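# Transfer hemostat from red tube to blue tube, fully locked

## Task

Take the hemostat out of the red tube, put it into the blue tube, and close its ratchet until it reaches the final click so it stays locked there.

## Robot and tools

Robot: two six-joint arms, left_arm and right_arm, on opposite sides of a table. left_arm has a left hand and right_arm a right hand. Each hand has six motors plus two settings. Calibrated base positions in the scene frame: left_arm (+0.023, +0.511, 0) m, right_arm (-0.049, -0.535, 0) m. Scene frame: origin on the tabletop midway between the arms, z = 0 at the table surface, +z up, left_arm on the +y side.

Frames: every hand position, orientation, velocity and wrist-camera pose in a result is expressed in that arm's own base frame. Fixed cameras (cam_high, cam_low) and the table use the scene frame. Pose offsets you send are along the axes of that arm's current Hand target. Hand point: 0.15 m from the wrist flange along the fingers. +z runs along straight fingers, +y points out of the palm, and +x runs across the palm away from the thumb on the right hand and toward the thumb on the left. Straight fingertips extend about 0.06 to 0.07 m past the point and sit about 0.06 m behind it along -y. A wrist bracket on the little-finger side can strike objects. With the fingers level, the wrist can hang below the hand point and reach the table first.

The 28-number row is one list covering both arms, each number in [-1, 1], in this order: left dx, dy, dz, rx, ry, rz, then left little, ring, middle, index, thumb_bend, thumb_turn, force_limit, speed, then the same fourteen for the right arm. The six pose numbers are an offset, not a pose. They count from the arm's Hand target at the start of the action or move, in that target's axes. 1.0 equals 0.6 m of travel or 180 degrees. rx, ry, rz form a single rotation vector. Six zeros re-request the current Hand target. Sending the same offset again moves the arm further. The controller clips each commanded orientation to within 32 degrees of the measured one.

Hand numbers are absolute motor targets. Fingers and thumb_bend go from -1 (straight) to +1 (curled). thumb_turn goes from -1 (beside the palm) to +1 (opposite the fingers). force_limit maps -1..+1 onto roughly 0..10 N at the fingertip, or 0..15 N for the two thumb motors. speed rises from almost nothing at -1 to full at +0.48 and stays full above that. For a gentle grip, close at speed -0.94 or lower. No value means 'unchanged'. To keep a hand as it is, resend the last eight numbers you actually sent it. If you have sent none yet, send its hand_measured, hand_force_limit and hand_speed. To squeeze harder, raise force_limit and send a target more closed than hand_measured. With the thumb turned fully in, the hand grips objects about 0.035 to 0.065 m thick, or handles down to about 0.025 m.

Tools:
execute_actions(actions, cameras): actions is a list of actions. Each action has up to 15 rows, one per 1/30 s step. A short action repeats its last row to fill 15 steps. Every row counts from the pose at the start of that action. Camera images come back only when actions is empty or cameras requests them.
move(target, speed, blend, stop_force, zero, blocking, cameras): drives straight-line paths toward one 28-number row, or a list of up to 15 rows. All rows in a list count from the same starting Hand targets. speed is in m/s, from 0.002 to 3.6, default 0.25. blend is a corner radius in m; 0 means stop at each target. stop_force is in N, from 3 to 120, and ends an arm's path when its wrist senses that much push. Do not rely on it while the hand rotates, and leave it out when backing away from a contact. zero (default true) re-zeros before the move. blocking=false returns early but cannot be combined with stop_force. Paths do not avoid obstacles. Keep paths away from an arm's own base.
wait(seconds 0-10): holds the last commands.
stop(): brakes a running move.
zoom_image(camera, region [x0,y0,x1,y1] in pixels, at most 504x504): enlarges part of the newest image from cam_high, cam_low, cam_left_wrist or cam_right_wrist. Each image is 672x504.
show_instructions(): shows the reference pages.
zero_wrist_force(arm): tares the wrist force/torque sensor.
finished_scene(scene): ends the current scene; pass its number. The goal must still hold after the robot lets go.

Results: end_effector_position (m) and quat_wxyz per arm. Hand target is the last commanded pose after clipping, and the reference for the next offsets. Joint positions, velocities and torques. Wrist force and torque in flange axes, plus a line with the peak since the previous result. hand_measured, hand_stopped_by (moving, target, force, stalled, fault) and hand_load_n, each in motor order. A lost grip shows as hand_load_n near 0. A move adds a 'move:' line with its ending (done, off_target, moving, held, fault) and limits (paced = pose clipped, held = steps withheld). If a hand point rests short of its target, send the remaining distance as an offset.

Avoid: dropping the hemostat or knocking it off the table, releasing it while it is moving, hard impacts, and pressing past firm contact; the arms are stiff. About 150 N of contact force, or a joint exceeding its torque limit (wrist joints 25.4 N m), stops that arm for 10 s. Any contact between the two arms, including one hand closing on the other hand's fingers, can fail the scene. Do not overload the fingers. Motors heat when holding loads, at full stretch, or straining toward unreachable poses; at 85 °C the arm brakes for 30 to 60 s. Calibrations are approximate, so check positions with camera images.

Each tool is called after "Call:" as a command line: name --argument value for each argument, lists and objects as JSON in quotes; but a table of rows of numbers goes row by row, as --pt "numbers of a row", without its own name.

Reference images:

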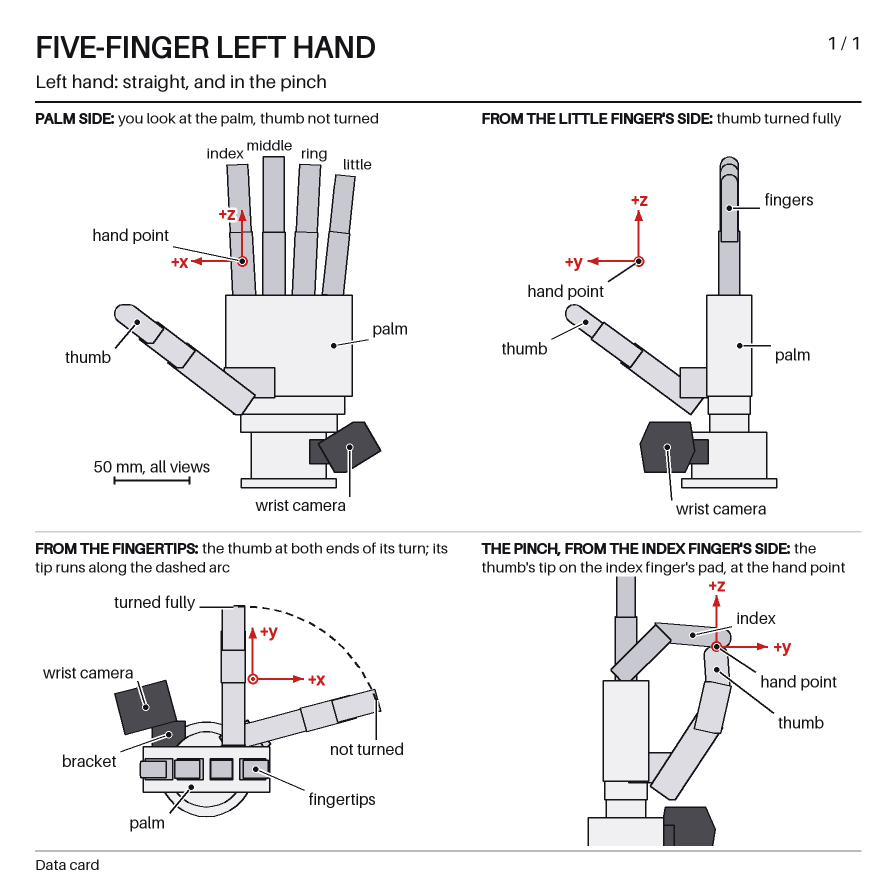

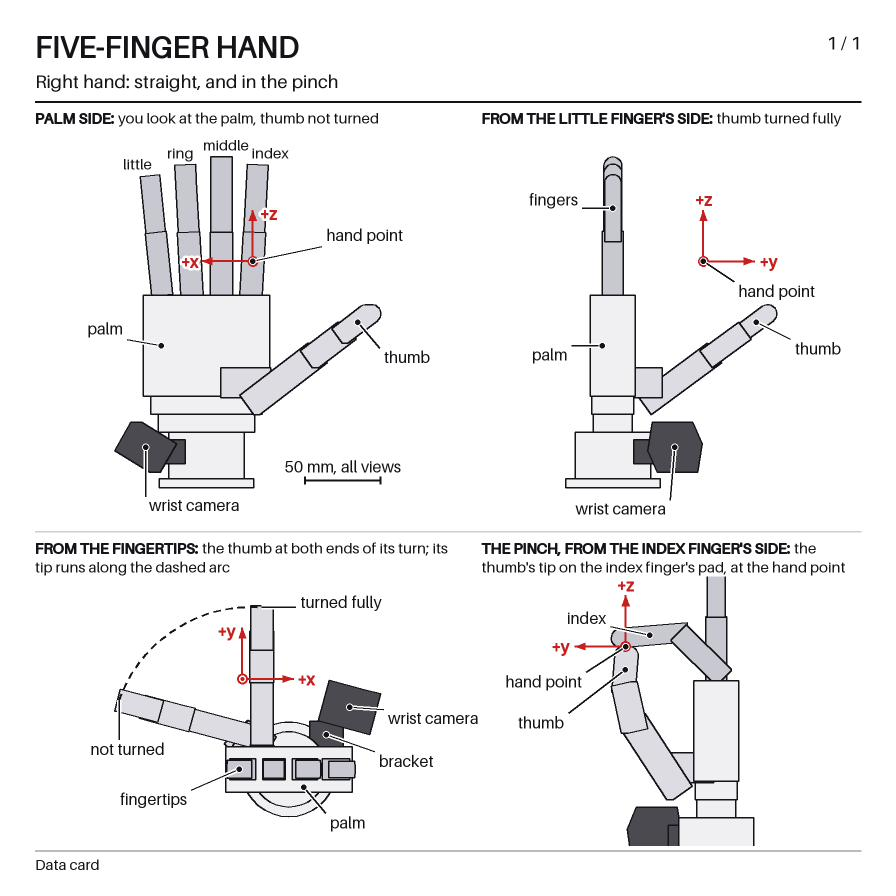

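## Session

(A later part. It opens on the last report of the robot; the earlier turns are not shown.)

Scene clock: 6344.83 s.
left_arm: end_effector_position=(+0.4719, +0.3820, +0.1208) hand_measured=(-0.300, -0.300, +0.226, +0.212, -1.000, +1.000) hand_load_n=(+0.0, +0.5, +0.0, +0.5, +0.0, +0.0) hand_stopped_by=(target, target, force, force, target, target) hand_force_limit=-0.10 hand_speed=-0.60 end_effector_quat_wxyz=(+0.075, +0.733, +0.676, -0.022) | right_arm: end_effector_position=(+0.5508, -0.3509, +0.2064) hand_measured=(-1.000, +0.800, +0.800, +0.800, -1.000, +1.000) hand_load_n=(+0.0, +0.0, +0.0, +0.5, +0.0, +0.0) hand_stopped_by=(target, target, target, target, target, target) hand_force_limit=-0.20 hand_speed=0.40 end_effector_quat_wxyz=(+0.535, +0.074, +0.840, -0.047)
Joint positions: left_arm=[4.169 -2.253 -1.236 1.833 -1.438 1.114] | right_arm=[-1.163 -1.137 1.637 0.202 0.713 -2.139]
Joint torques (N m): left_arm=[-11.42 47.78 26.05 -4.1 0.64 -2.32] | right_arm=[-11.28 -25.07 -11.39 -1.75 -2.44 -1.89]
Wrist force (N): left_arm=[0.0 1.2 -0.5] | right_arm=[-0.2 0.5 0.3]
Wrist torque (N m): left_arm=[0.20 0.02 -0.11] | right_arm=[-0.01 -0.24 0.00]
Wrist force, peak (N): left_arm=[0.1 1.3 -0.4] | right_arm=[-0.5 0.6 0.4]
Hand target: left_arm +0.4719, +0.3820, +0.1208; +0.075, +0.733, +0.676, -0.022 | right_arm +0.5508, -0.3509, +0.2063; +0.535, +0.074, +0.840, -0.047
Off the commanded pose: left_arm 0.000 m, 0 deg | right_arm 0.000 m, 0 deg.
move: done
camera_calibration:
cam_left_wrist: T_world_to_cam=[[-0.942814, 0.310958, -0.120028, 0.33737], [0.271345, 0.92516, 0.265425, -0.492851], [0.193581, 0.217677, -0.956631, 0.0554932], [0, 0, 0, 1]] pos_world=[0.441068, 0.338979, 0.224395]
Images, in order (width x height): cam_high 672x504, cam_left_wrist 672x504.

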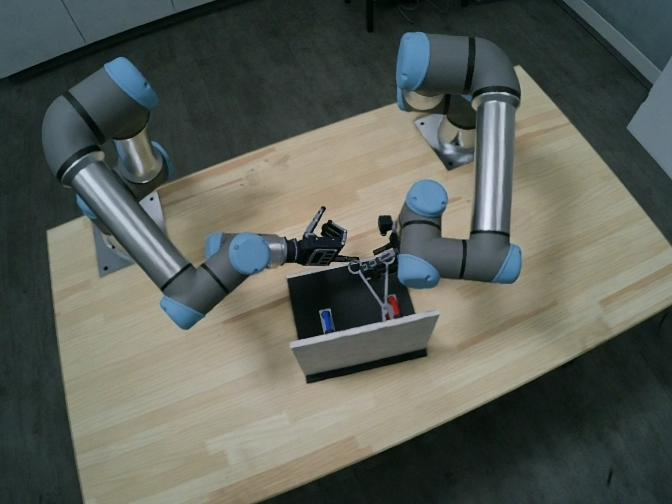

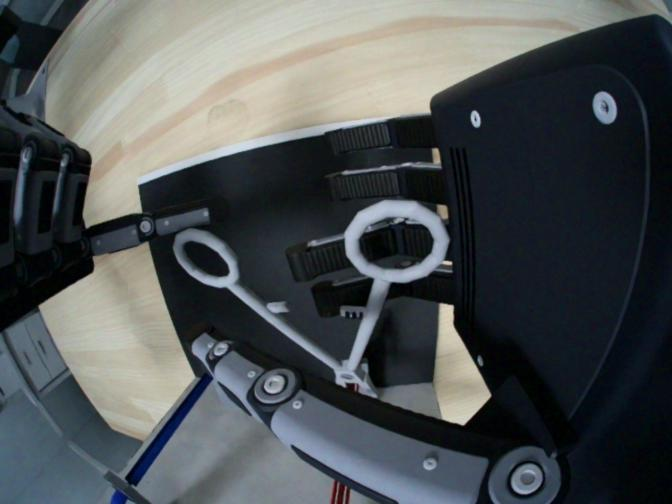

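Call:
move --pt "0 0 0 0 0 0 0.2 0.2 0.3 0.3 -1 1 -0.3 -0.8 0.0302 0 0.0141 0 0 0 -1 0.8 0.8 0.8 -1 1 -0.2 0.4" --pt "0 0 0 0 0 0 0.2 0.2 0.3 0.3 -1 1 -0.3 -0.8 0.0246 -0.0282 0.0262 0 0 0 -1 0.8 0.8 0.8 -1 1 -0.2 0.4" --speed 0.02 --cameras '["cam_high","cam_left_wrist"]'

Call:
zoom_image --camera "cam_left_wrist" --region '[120, 160, 480, 420]'

Call:
zoom_image --camera "cam_high" --region '[330, 250, 400, 320]'

Scene clock: 6441.50 s.
left_arm: end_effector_position=(+0.4719, +0.3820, +0.1208) hand_measured=(+0.200, +0.200, +0.226, +0.212, -1.000, +1.000) hand_load_n=(+0.0, +0.0, +0.0, +0.0, +0.0, +0.0) hand_stopped_by=(target, target, force, force, target, target) hand_force_limit=-0.30 hand_speed=-0.80 end_effector_quat_wxyz=(+0.075, +0.733, +0.676, -0.022) | right_arm: end_effector_position=(+0.5557, -0.3691, +0.1862) hand_measured=(-1.000, +0.800, +0.800, +0.800, -1.000, +1.000) hand_load_n=(+0.0, +0.0, +0.0, +0.0, +0.0, +0.0) hand_stopped_by=(target, target, target, target, target, target) hand_force_limit=-0.20 hand_speed=0.40 end_effector_quat_wxyz=(+0.535, +0.074, +0.840, -0.047) end_effector_velocity=(+0.000, +0.002, +0.000) end_effector_angular_velocity=(+0.001, +0.001, +0.001)
Joint positions: left_arm=[4.169 -2.253 -1.236 1.833 -1.438 1.114] | right_arm=[-1.169 -1.076 1.602 0.18 0.709 -2.145]
Joint velocities: left_arm=[within noise] | right_arm=[0.001 -0.003 0.005 -0.001 0 0]
Joint torques (N m): left_arm=[-11.65 47.71 25.95 -3.72 0.56 -2.3] | right_arm=[-5.82 -48.62 -8.02 0.24 -2.57 -1.93]
Wrist force (N): left_arm=[-0.2 0.8 -0.4] | right_arm=[-0.1 0.6 0.3]
Wrist torque (N m): left_arm=[0.11 0.04 -0.11] | right_arm=[0.01 -0.24 0.02]
Wrist force, peak (N): left_arm=[0.2 1.5 -0.3] | right_arm=[-0.2 2.5 -1.1]
Hand target: left_arm +0.4719, +0.3820, +0.1208; +0.075, +0.733, +0.676, -0.022 | right_arm +0.5557, -0.3690, +0.1863; +0.535, +0.074, +0.840, -0.047
Off the commanded pose: left_arm 0.000 m, 0 deg | right_arm 0.000 m, 0 deg.
move: done
camera_calibration:
cam_left_wrist: T_world_to_cam=[[-0.942814, 0.310958, -0.120028, 0.33737], [0.271345, 0.92516, 0.265425, -0.492851], [0.193581, 0.217677, -0.956631, 0.0554932], [0, 0, 0, 1]] pos_world=[0.441068, 0.338979, 0.224395]
Images, in order (width x height): cam_high 672x504, cam_left_wrist 672x504.

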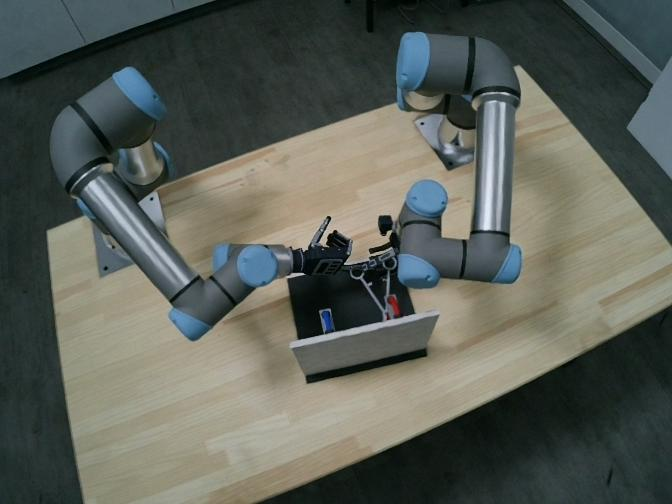

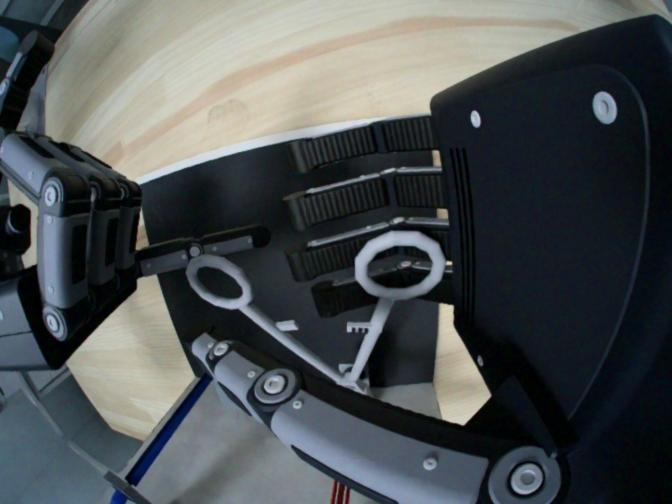

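Scaled by 1.400 from the camera's 672x504 image, which has a finer 960x720 frame.

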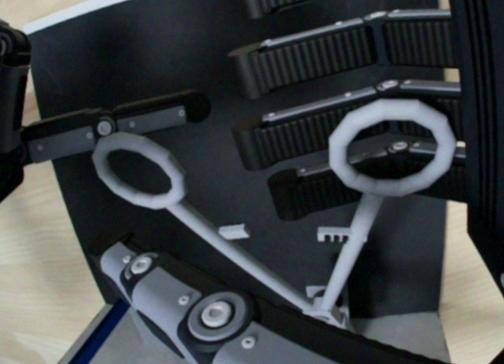

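Scaled by 7.200 from the camera's 672x504 image, which has a finer 960x720 frame.

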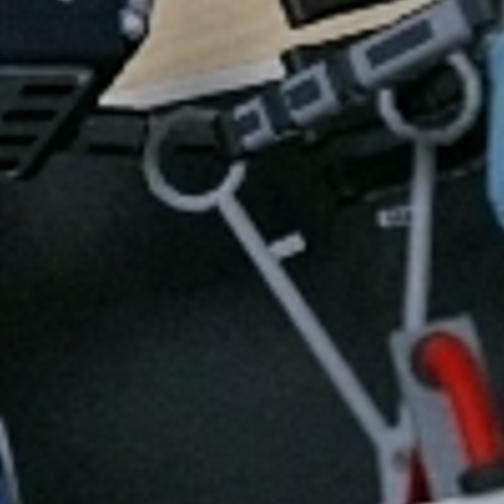

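Call:
zoom_image --camera "cam_left_wrist" --region '[150, 200, 290, 320]'

Call:
zoom_image --camera "cam_high" --region '[340, 255, 380, 285]'

Scaled by 3.600 from the camera's 672x504 image, which has a finer 960x720 frame.

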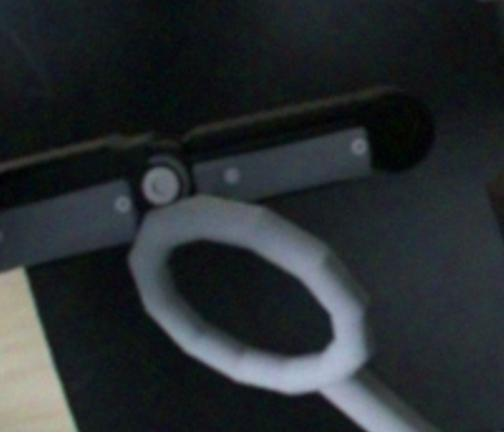

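Scaled by 12.600 from the camera's 672x504 image, which has a finer 960x720 frame.

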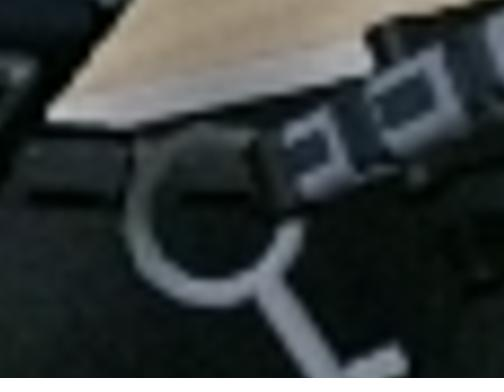

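Call:
move --pt "0 0 0 0 0 0 0.2 0.2 0.3 0.3 -1 1 -0.3 -0.8 0.0100 0 0.0047 0 0 0 -1 0.8 0.8 0.8 -1 1 -0.2 0.4" --pt "0 0 0 0 0 0 0.2 0.2 0.3 0.3 -1 1 -0.3 -0.8 0.0376 -0.0120 -0.0540 0 0 0 -1 0.8 0.8 0.8 -1 1 -0.2 0.4" --speed 0.03 --cameras '["cam_high","cam_left_wrist","cam_right_wrist"]'

Call:
zoom_image --camera "cam_left_wrist" --region '[120, 160, 480, 420]'

Call:
zoom_image --camera "cam_high" --region '[330, 250, 400, 320]'

Scene clock: 6513.53 s.
left_arm: end_effector_position=(+0.4719, +0.3820, +0.1208) hand_measured=(+0.200, +0.200, +0.226, +0.212, -1.000, +1.000) hand_load_n=(+0.0, +0.0, +0.0, +0.5, +0.0, +0.0) hand_stopped_by=(target, target, force, force, target, target) hand_force_limit=-0.30 hand_speed=-0.80 end_effector_quat_wxyz=(+0.075, +0.733, +0.676, -0.022) | right_arm: end_effector_position=(+0.5160, -0.3692, +0.1796) hand_measured=(-1.000, +0.800, +0.800, +0.800, -1.000, +1.000) hand_load_n=(+0.0, +0.0, +0.0, +0.0, -0.5, +0.0) hand_stopped_by=(target, target, target, target, target, target) hand_force_limit=-0.20 hand_speed=0.40 end_effector_quat_wxyz=(+0.535, +0.074, +0.840, -0.047)
Joint positions: left_arm=[4.169 -2.253 -1.236 1.833 -1.438 1.114] | right_arm=[-1.249 -1.102 1.676 0.199 0.65 -2.231]
Joint torques (N m): left_arm=[-11.33 47.83 25.25 -3.55 0.67 -2.27] | right_arm=[14.05 -24.69 -27.56 -1.03 1.86 2.43]
Wrist force (N): left_arm=[-0.2 0.4 -0.2] | right_arm=[-0.4 0.2 0.4]
Wrist torque (N m): left_arm=[0.07 0.04 -0.10] | right_arm=[-0.04 -0.21 -0.04]
Wrist force, peak (N): left_arm=[-0.1 1.3 -0.6] | right_arm=[-0.2 0.8 0.4]
Hand target: left_arm +0.4719, +0.3820, +0.1208; +0.075, +0.733, +0.676, -0.022 | right_arm +0.5162, -0.3692, +0.1795; +0.535, +0.074, +0.840, -0.047
Off the commanded pose: left_arm 0.000 m, 0 deg | right_arm 0.000 m, 0 deg.
move: done
camera_calibration:
cam_left_wrist: T_world_to_cam=[[-0.942814, 0.310958, -0.120028, 0.33737], [0.271345, 0.92516, 0.265425, -0.492851], [0.193581, 0.217677, -0.956631, 0.0554932], [0, 0, 0, 1]] pos_world=[0.441068, 0.338979, 0.224395]
cam_right_wrist: T_world_to_cam=[[0.0458755, 0.967377, -0.249155, 0.373072], [0.0297247, 0.247985, 0.968308, -0.0833882], [0.998505, -0.0518276, -0.0173786, -0.421351], [0, 0, 0, 1]] pos_world=[0.406085, -0.36206, 0.166376]
Images, in order (width x height): cam_high 672x504, cam_left_wrist 672x504, cam_right_wrist 672x504.

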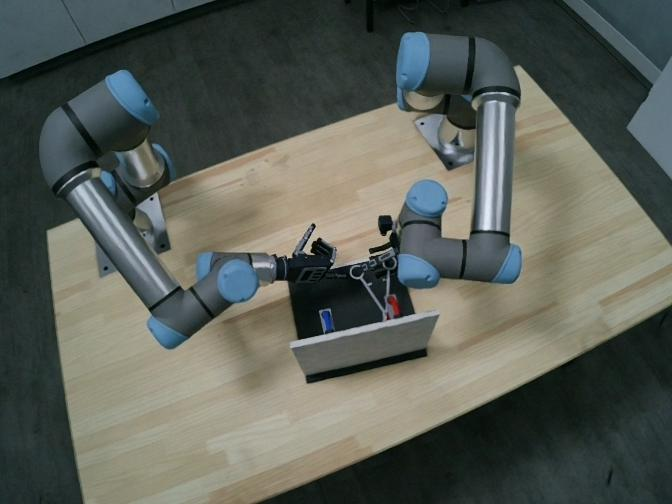

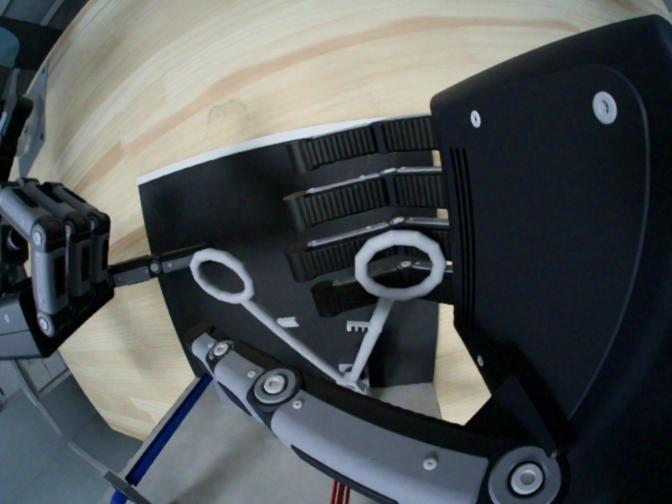

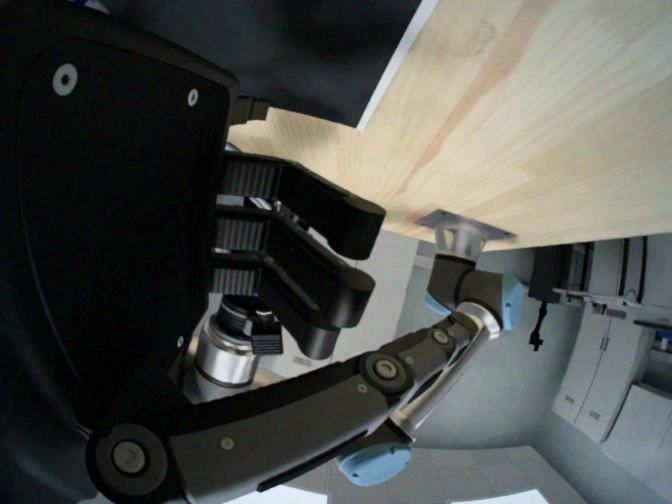

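Scaled by 1.400 from the camera's 672x504 image, which has a finer 960x720 frame.

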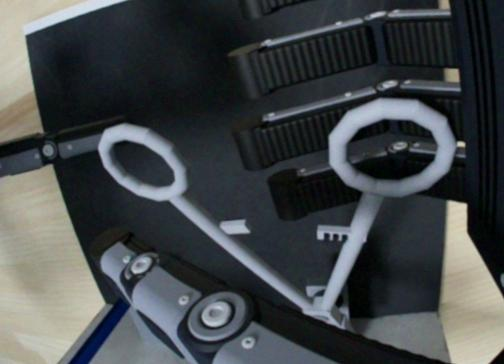

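Scaled by 7.200 from the camera's 672x504 image, which has a finer 960x720 frame.

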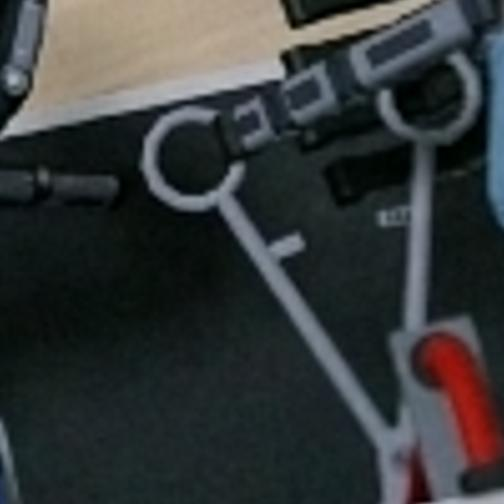

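Call:
move --pt "0.0049 -0.0029 0.0363 0 0 0 0.2 0.2 0.3 0.3 -1 1 -0.3 -0.8 0 0 0 0 0 0 -1 0.8 0.8 0.8 -1 1 -0.2 0.4" --speed 0.012 --stop_force 4 --cameras '["cam_high","cam_left_wrist"]'

Call:
zoom_image --camera "cam_left_wrist" --region '[120, 160, 480, 420]'

Call:
zoom_image --camera "cam_high" --region '[330, 250, 400, 320]'

Scene clock: 6526.40 s.
left_arm: end_effector_position=(+0.4719, +0.3819, +0.0988) hand_measured=(+0.200, +0.200, +0.226, +0.212, -1.000, +1.000) hand_load_n=(+0.0, +0.0, +0.0, +0.0, +0.0, +0.0) hand_stopped_by=(target, target, force, force, target, target) hand_force_limit=-0.30 hand_speed=-0.80 end_effector_quat_wxyz=(+0.075, +0.733, +0.676, -0.022) | right_arm: end_effector_position=(+0.5162, -0.3692, +0.1795) hand_measured=(-1.000, +0.800, +0.800, +0.800, -1.000, +1.000) hand_load_n=(+0.0, +0.0, +0.0, +0.0, +0.0, +0.0) hand_stopped_by=(target, target, target, target, target, target) hand_force_limit=-0.20 hand_speed=0.40 end_effector_quat_wxyz=(+0.535, +0.074, +0.840, -0.047)
Joint positions: left_arm=[4.169 -2.273 -1.261 1.879 -1.438 1.114] | right_arm=[-1.249 -1.102 1.676 0.198 0.65 -2.23]
Joint torques (N m): left_arm=[-8.98 50.56 27.41 -3.91 0.89 -2.67] | right_arm=[12.77 -24.05 -25.68 -1.39 1.86 2.72]
Wrist force (N): left_arm=[-3.3 0.5 -0.8] | right_arm=[-0.4 0.3 0.3]
Wrist torque (N m): left_arm=[0.15 0.05 -0.11] | right_arm=[-0.01 -0.21 -0.05]
Wrist force, peak (N): left_arm=[-3.4 0.2 -1.2] | right_arm=[-0.6 0.7 0.4]
Hand target: left_arm +0.4719, +0.3819, +0.0988; +0.075, +0.733, +0.676, -0.022 | right_arm +0.5162, -0.3692, +0.1795; +0.535, +0.074, +0.840, -0.047
Off the commanded pose: left_arm 0.000 m, 0 deg | right_arm 0.000 m, 0 deg.
move: done
camera_calibration:
cam_left_wrist: T_world_to_cam=[[-0.942814, 0.310958, -0.120028, 0.334749], [0.271345, 0.92516, 0.265425, -0.486893], [0.193581, 0.217677, -0.956631, 0.0343734], [0, 0, 0, 1]] pos_world=[0.441068, 0.338879, 0.202295]
Images, in order (width x height): cam_high 672x504, cam_left_wrist 672x504.

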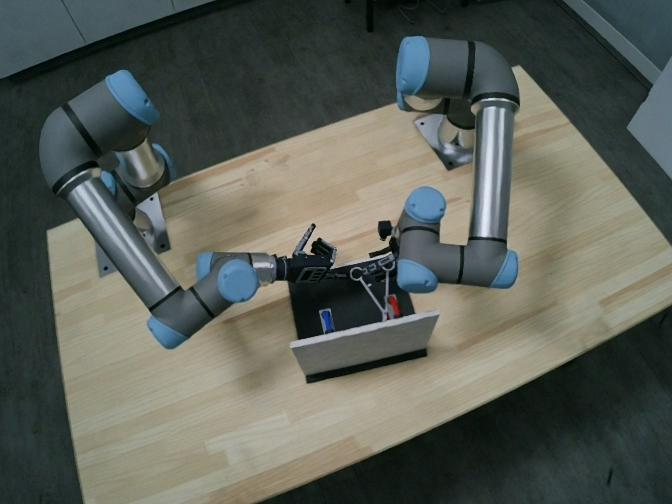

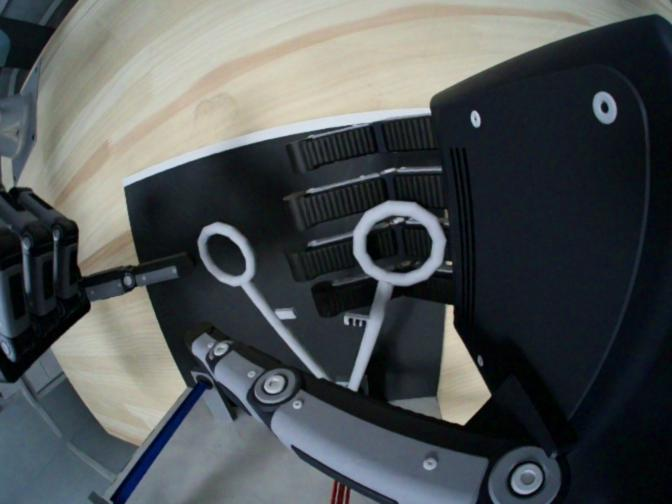

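Scaled by 1.400 from the camera's 672x504 image, which has a finer 960x720 frame.

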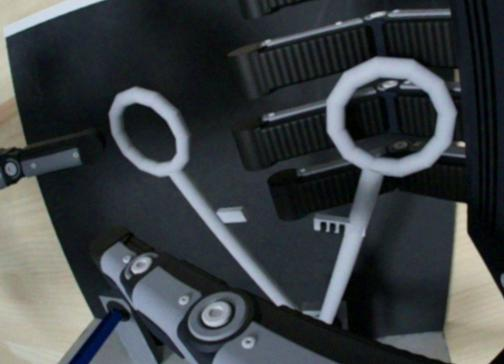

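Scaled by 7.200 from the camera's 672x504 image, which has a finer 960x720 frame.

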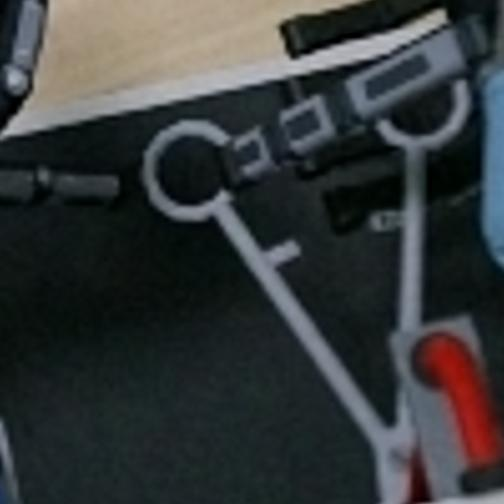

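Call:
move --pt "0.0743 0.0368 -0.0070 0 0 0 0.2 0.2 0.3 0.3 -1 1 -0.3 -0.8 0 0 0 0 0 0 -1 0.8 0.8 0.8 -1 1 -0.2 0.4" --speed 0.012 --stop_force 7 --cameras '["cam_high","cam_left_wrist"]'

Call:
zoom_image --camera "cam_left_wrist" --region '[120, 100, 480, 420]'

Call:
zoom_image --camera "cam_high" --region '[330, 250, 400, 320]'

Scene clock: 6577.63 s.
left_arm: end_effector_position=(+0.4860, +0.4057, +0.0987) hand_measured=(+0.200, +0.200, +0.226, +0.212, -1.000, +1.000) hand_load_n=(+0.0, +0.0, -1.0, +6.0, +0.0, +0.0) hand_stopped_by=(target, target, force, force, target, target) hand_force_limit=-0.30 hand_speed=-0.80 end_effector_quat_wxyz=(+0.075, +0.733, +0.676, -0.022) | right_arm: end_effector_position=(+0.5162, -0.3692, +0.1795) hand_measured=(-1.000, +0.800, +0.800, +0.800, -1.000, +1.000) hand_load_n=(-0.5, +0.0, +0.0, +0.0, -0.5, -0.5) hand_stopped_by=(target, target, target, target, target, target) hand_force_limit=-0.20 hand_speed=0.40 end_effector_quat_wxyz=(+0.535, +0.074, +0.840, -0.047)
Joint positions: left_arm=[4.169 -2.338 -1.146 1.828 -1.438 1.115] | right_arm=[-1.249 -1.102 1.676 0.198 0.65 -2.23]
Joint torques (N m): left_arm=[10.4 55.7 11.67 -1.45 -1.33 1.99] | right_arm=[12.14 -25.22 -24.06 -0.97 1.45 2.27]
Wrist force (N): left_arm=[-3.3 -1.4 2.9] | right_arm=[-0.2 0.4 -0.7]
Wrist torque (N m): left_arm=[0.10 -0.33 -0.14] | right_arm=[0.01 -0.14 -0.02]
Wrist force, peak (N): left_arm=[-9.4 -4.6 2.0] | right_arm=[0.1 0.3 -1.4]
Hand target: left_arm +0.4860, +0.4056, +0.0987; +0.075, +0.733, +0.676, -0.022 (not the last commanded pose) | right_arm +0.5162, -0.3692, +0.1795; +0.535, +0.074, +0.840, -0.047
Off the commanded pose: left_arm 0.022 m, 0 deg | right_arm 0.000 m, 0 deg.
move: contact (left_arm)
camera_calibration:
cam_left_wrist: T_world_to_cam=[[-0.942808, 0.310966, -0.120057, 0.340642], [0.271364, 0.92518, 0.265336, -0.512735], [0.193585, 0.217582, -0.956652, 0.0264997], [0, 0, 0, 1]] pos_world=[0.455168, 0.362679, 0.202295]
Images, in order (width x height): cam_high 672x504, cam_left_wrist 672x504.

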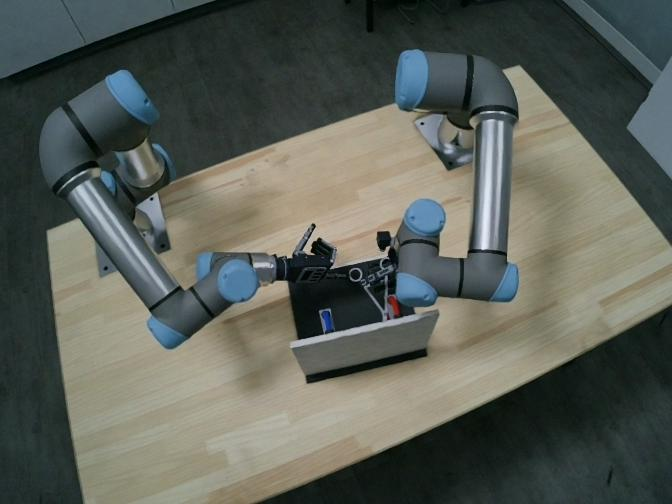

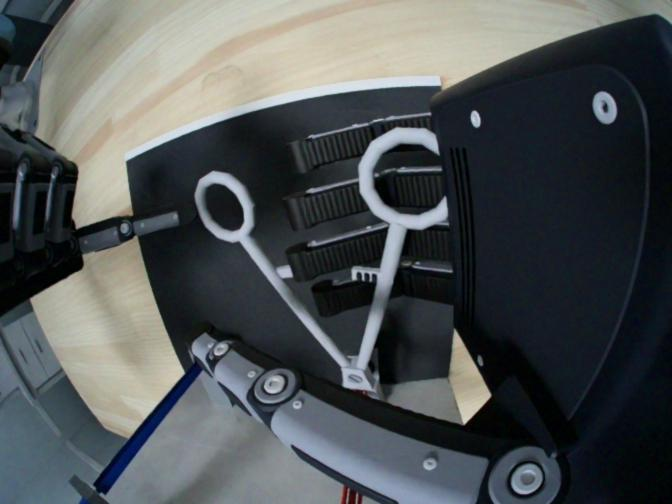

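Scaled by 1.400 from the camera's 672x504 image, which has a finer 960x720 frame.

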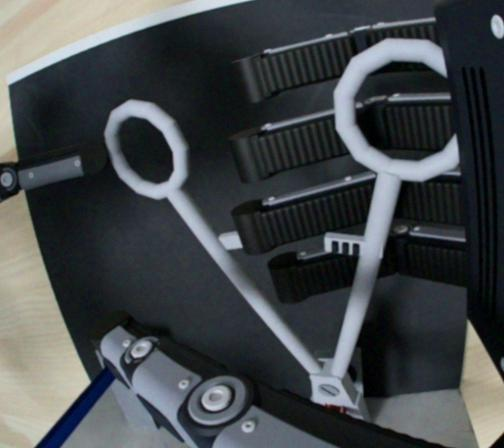

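Scaled by 7.200 from the camera's 672x504 image, which has a finer 960x720 frame.

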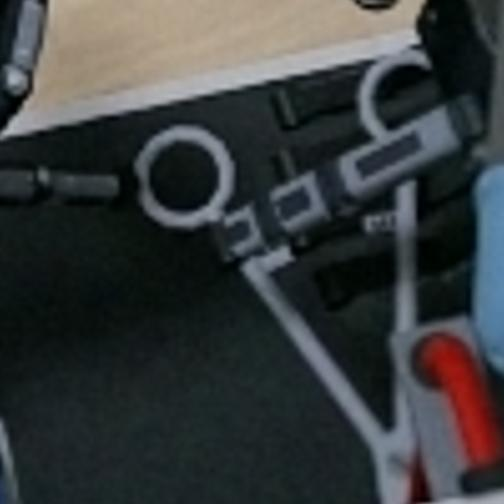

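Call:
move --pt "0 0 0 0 -0.05 0 0.2 0.2 0.3 0.3 -1 1 -0.3 -0.8 0 0 0 0 0 0 -1 0.8 0.8 0.8 -1 1 -0.2 0.4" --speed 0.02 --cameras '["cam_high","cam_left_wrist"]'

Call:
zoom_image --camera "cam_left_wrist" --region '[120, 100, 480, 420]'

Call:
zoom_image --camera "cam_high" --region '[330, 250, 400, 320]'

Scene clock: 6662.73 s.
left_arm: end_effector_position=(+0.4860, +0.4057, +0.0988) hand_measured=(+0.200, +0.200, +0.226, +0.212, -1.000, +1.000) hand_load_n=(+0.0, +0.0, +0.0, +0.0, -0.5, +0.0) hand_stopped_by=(target, target, force, force, target, target) hand_force_limit=-0.30 hand_speed=-0.80 end_effector_quat_wxyz=(+0.128, +0.729, +0.668, -0.080) | right_arm: end_effector_position=(+0.5162, -0.3692, +0.1795) hand_measured=(-1.000, +0.800, +0.800, +0.800, -1.000, +1.000) hand_load_n=(+0.0, +0.0, +0.0, +0.0, +0.0, +0.0) hand_stopped_by=(target, target, target, target, target, target) hand_force_limit=-0.20 hand_speed=0.40 end_effector_quat_wxyz=(+0.535, +0.074, +0.840, -0.047)
Joint positions: left_arm=[4.199 -2.428 -1.032 1.654 -1.377 1.168] | right_arm=[-1.249 -1.102 1.676 0.198 0.65 -2.23]
Joint torques (N m): left_arm=[5.35 54.05 8.13 -0.2 -0.06 0.66] | right_arm=[13.68 -26.88 -22.44 -0.75 -0.32 2.41]
Wrist force (N): left_arm=[0.2 0.3 -0.4] | right_arm=[-0.6 0.2 0.0]
Wrist torque (N m): left_arm=[0.11 -0.05 -0.06] | right_arm=[-0.01 -0.20 -0.06]
Wrist force, peak (N): left_arm=[-3.4 -1.1 3.2] | right_arm=[-0.8 1.0 -0.3]
Hand target: left_arm +0.4860, +0.4056, +0.0987; +0.128, +0.729, +0.668, -0.080 | right_arm +0.5162, -0.3692, +0.1795; +0.535, +0.074, +0.840, -0.047
Off the commanded pose: left_arm 0.000 m, 0 deg | right_arm 0.000 m, 0 deg.
move: done
camera_calibration:
cam_left_wrist: T_world_to_cam=[[-0.940539, 0.301316, -0.156828, 0.347121], [0.285624, 0.951416, 0.115009, -0.51545], [0.183863, 0.0633761, -0.980907, 0.0962648], [0, 0, 0, 1]] pos_world=[0.456006, 0.379713, 0.208146]
Images, in order (width x height): cam_high 672x504, cam_left_wrist 672x504.

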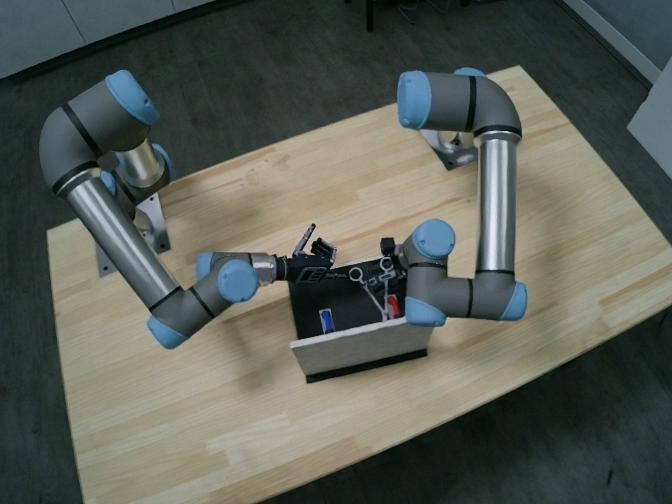

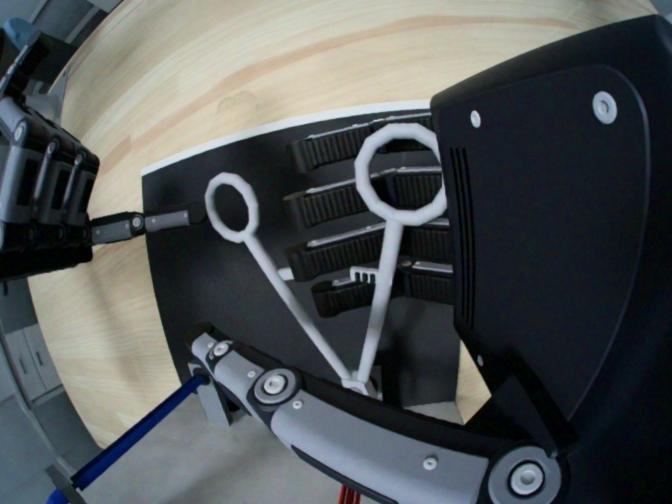

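Scaled by 1.400 from the camera's 672x504 image, which has a finer 960x720 frame.

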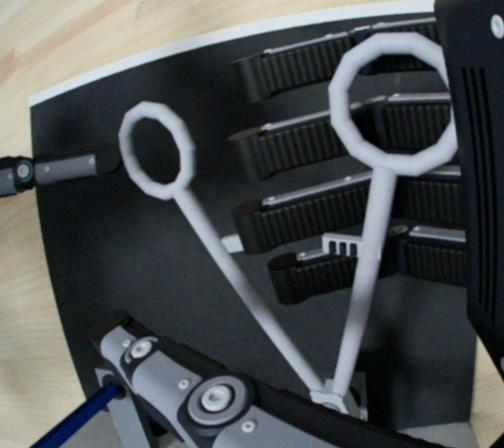

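Scaled by 7.200 from the camera's 672x504 image, which has a finer 960x720 frame.

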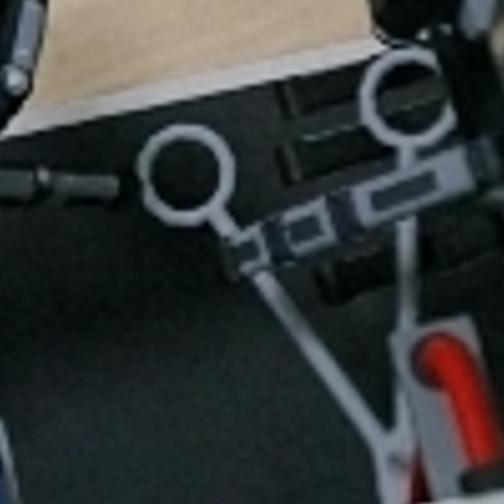

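Call:
move --pt "0.0500 0.0167 0.0 0 0 0 0.2 0.2 0.3 0.3 -1 1 -0.3 -0.8 0 0 0 0 0 0 -1 0.8 0.8 0.8 -1 1 -0.2 0.4" --speed 0.012 --stop_force 7 --cameras '["cam_high","cam_left_wrist"]'

Call:
zoom_image --camera "cam_left_wrist" --region '[120, 100, 480, 420]'

Call:
zoom_image --camera "cam_high" --region '[330, 250, 400, 320]'

Scene clock: 6676.03 s.
left_arm: end_effector_position=(+0.4947, +0.4245, +0.0934) hand_measured=(+0.200, +0.200, +0.226, +0.212, -1.000, +1.000) hand_load_n=(+0.0, +0.0, +0.0, +0.0, +0.0, +0.0) hand_stopped_by=(target, target, force, force, target, target) hand_force_limit=-0.30 hand_speed=-0.80 end_effector_quat_wxyz=(+0.128, +0.729, +0.668, -0.080) | right_arm: end_effector_position=(+0.5162, -0.3692, +0.1795) hand_measured=(-1.000, +0.800, +0.800, +0.800, -1.000, +1.000) hand_load_n=(+0.0, +0.0, +0.0, +0.0, +0.0, -0.5) hand_stopped_by=(target, target, target, target, target, target) hand_force_limit=-0.20 hand_speed=0.40 end_effector_quat_wxyz=(+0.535, +0.074, +0.840, -0.047)
Joint positions: left_arm=[4.201 -2.487 -0.935 1.616 -1.378 1.17] | right_arm=[-1.249 -1.102 1.676 0.198 0.65 -2.23]
Joint torques (N m): left_arm=[-0.42 54.56 13.58 -0.94 -0.77 -0.5] | right_arm=[12.55 -27.5 -20.11 -0.66 -1.29 2.3]
Wrist force (N): left_arm=[-2.3 -1.4 0.6] | right_arm=[-0.2 0.4 -0.5]
Wrist torque (N m): left_arm=[0.06 -0.13 -0.03] | right_arm=[0.03 -0.15 -0.02]
Wrist force, peak (N): left_arm=[-6.4 -3.1 0.7] | right_arm=[0.2 0.1 -1.2]
Hand target: left_arm +0.4947, +0.4244, +0.0934; +0.128, +0.729, +0.668, -0.080 (not the last commanded pose) | right_arm +0.5162, -0.3692, +0.1795; +0.535, +0.074, +0.840, -0.047
Off the commanded pose: left_arm 0.010 m, 0 deg | right_arm 0.000 m, 0 deg.
move: contact (left_arm)
camera_calibration:
cam_left_wrist: T_world_to_cam=[[-0.940559, 0.301282, -0.156773, 0.34871], [0.285559, 0.951413, 0.11519, -0.535177], [0.18386, 0.0635751, -0.980894, 0.088115], [0, 0, 0, 1]] pos_world=[0.464606, 0.398513, 0.202747]
Images, in order (width x height): cam_high 672x504, cam_left_wrist 672x504.

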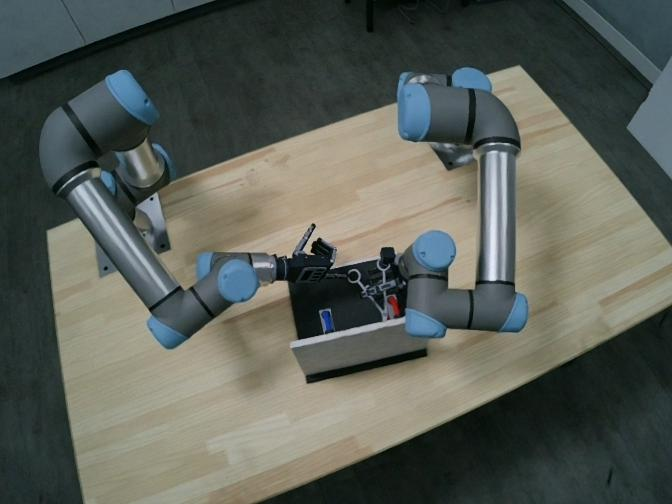

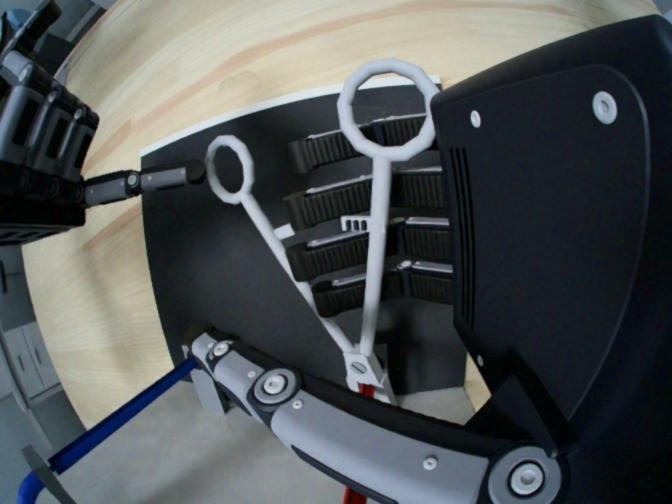

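Scaled by 1.400 from the camera's 672x504 image, which has a finer 960x720 frame.

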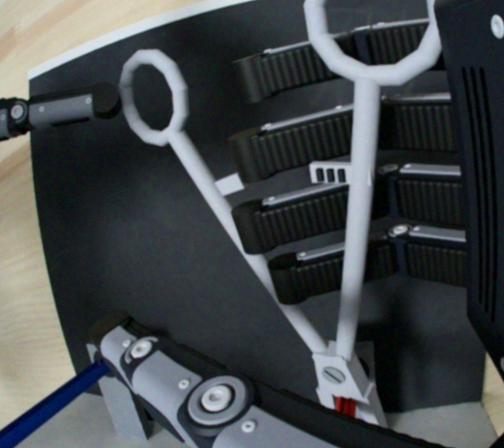

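Scaled by 7.200 from the camera's 672x504 image, which has a finer 960x720 frame.

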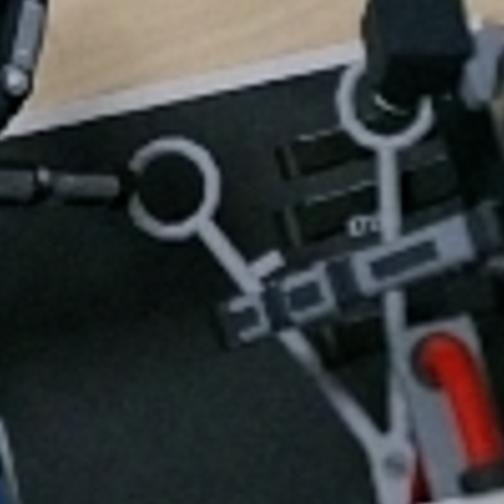

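Call:
move --pt "0 -0.0167 0 0 0 0 0.2 0.2 0.3 0.3 -1 1 -0.3 -0.8 0.0300 0 0.0067 0 0 0 -1 0.8 0.8 0.8 -1 1 -0.2 0.4" --pt "0 -0.0167 0 0 0 0 0.2 0.2 0.3 0.3 -1 1 -0.3 -0.8 0.0132 0 0.0427 0 0 0 -1 0.8 0.8 0.8 -1 1 -0.2 0.4" --speed 0.015 --cameras '["cam_high","cam_left_wrist"]'

Call:
zoom_image --camera "cam_left_wrist" --region '[120, 30, 480, 420]'

Call:
zoom_image --camera "cam_high" --region '[330, 250, 400, 320]'

Scene clock: 6726.73 s.
left_arm: end_effector_position=(+0.4847, +0.4252, +0.0926) hand_measured=(+0.200, +0.200, +0.226, +0.212, -1.000, +1.000) hand_load_n=(+0.0, +0.0, +0.0, +0.5, +0.0, +0.0) hand_stopped_by=(target, target, force, force, target, target) hand_force_limit=-0.30 hand_speed=-0.80 end_effector_quat_wxyz=(+0.128, +0.729, +0.668, -0.080) | right_arm: end_effector_position=(+0.5359, -0.3727, +0.1615) hand_measured=(-1.000, +0.800, +0.800, +0.800, -1.000, +1.000) hand_load_n=(+0.0, +0.0, +0.0, +0.0, +0.0, -0.5) hand_stopped_by=(target, target, target, target, target, target) hand_force_limit=-0.20 hand_speed=0.40 end_effector_quat_wxyz=(+0.535, +0.074, +0.840, -0.047)
Joint positions: left_arm=[4.216 -2.47 -0.968 1.63 -1.382 1.185] | right_arm=[-1.211 -1.057 1.651 0.145 0.678 -2.188]
Joint torques (N m): left_arm=[-13.45 43.47 27.59 -4.81 0.83 -2.76] | right_arm=[-9.3 -40.18 -8.52 -0.29 -1.02 -0.84]
Wrist force (N): left_arm=[0.3 0.9 -0.2] | right_arm=[-0.2 0.3 0.3]
Wrist torque (N m): left_arm=[0.16 -0.09 -0.03] | right_arm=[0.00 -0.26 -0.11]
Wrist force, peak (N): left_arm=[-2.7 -1.5 0.6] | right_arm=[-0.6 0.7 -0.7]
Hand target: left_arm +0.4847, +0.4252, +0.0926; +0.128, +0.729, +0.668, -0.080 | right_arm +0.5357, -0.3727, +0.1615; +0.535, +0.074, +0.840, -0.047
Off the commanded pose: left_arm 0.000 m, 0 deg | right_arm 0.000 m, 0 deg.
move: done
camera_calibration:
cam_left_wrist: T_world_to_cam=[[-0.940577, 0.301276, -0.156681, 0.339054], [0.285564, 0.951415, 0.115162, -0.532922], [0.183764, 0.0635763, -0.980912, 0.0891534], [0, 0, 0, 1]] pos_world=[0.454706, 0.399213, 0.201947]
Images, in order (width x height): cam_high 672x504, cam_left_wrist 672x504.

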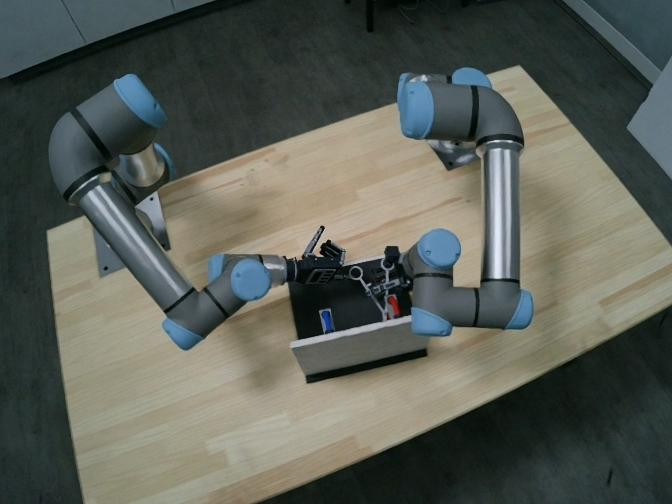

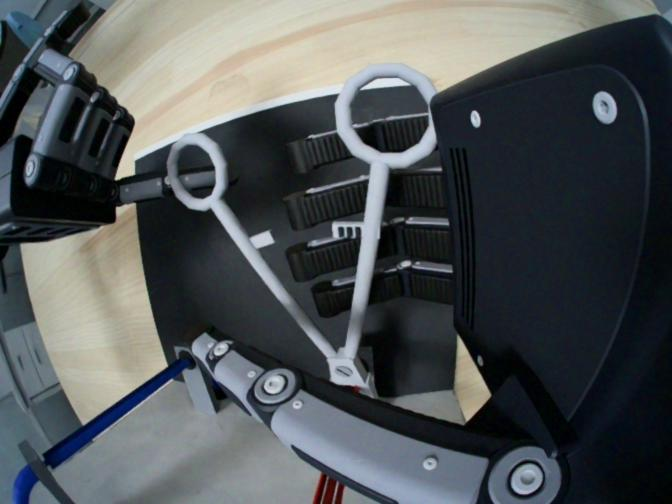

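Scaled by 1.292 from the camera's 672x504 image, which has a finer 960x720 frame.

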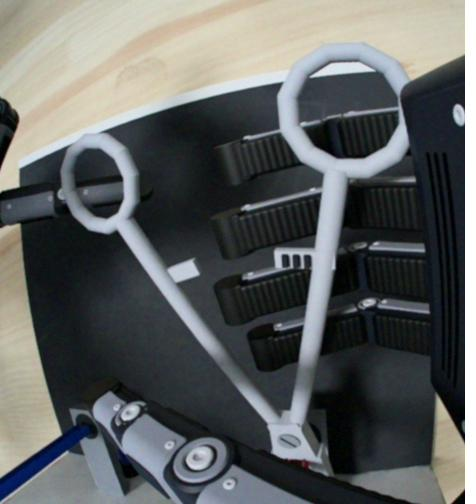

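Scaled by 7.200 from the camera's 672x504 image, which has a finer 960x720 frame.

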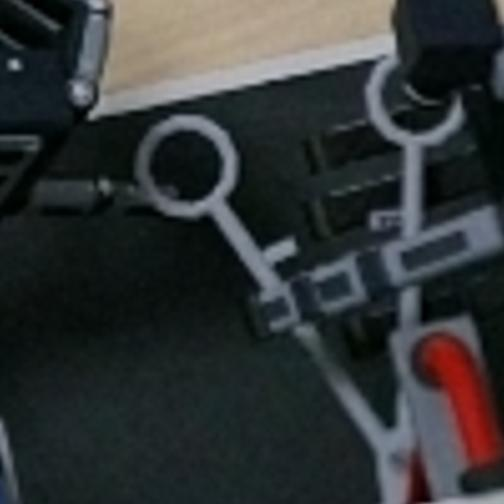

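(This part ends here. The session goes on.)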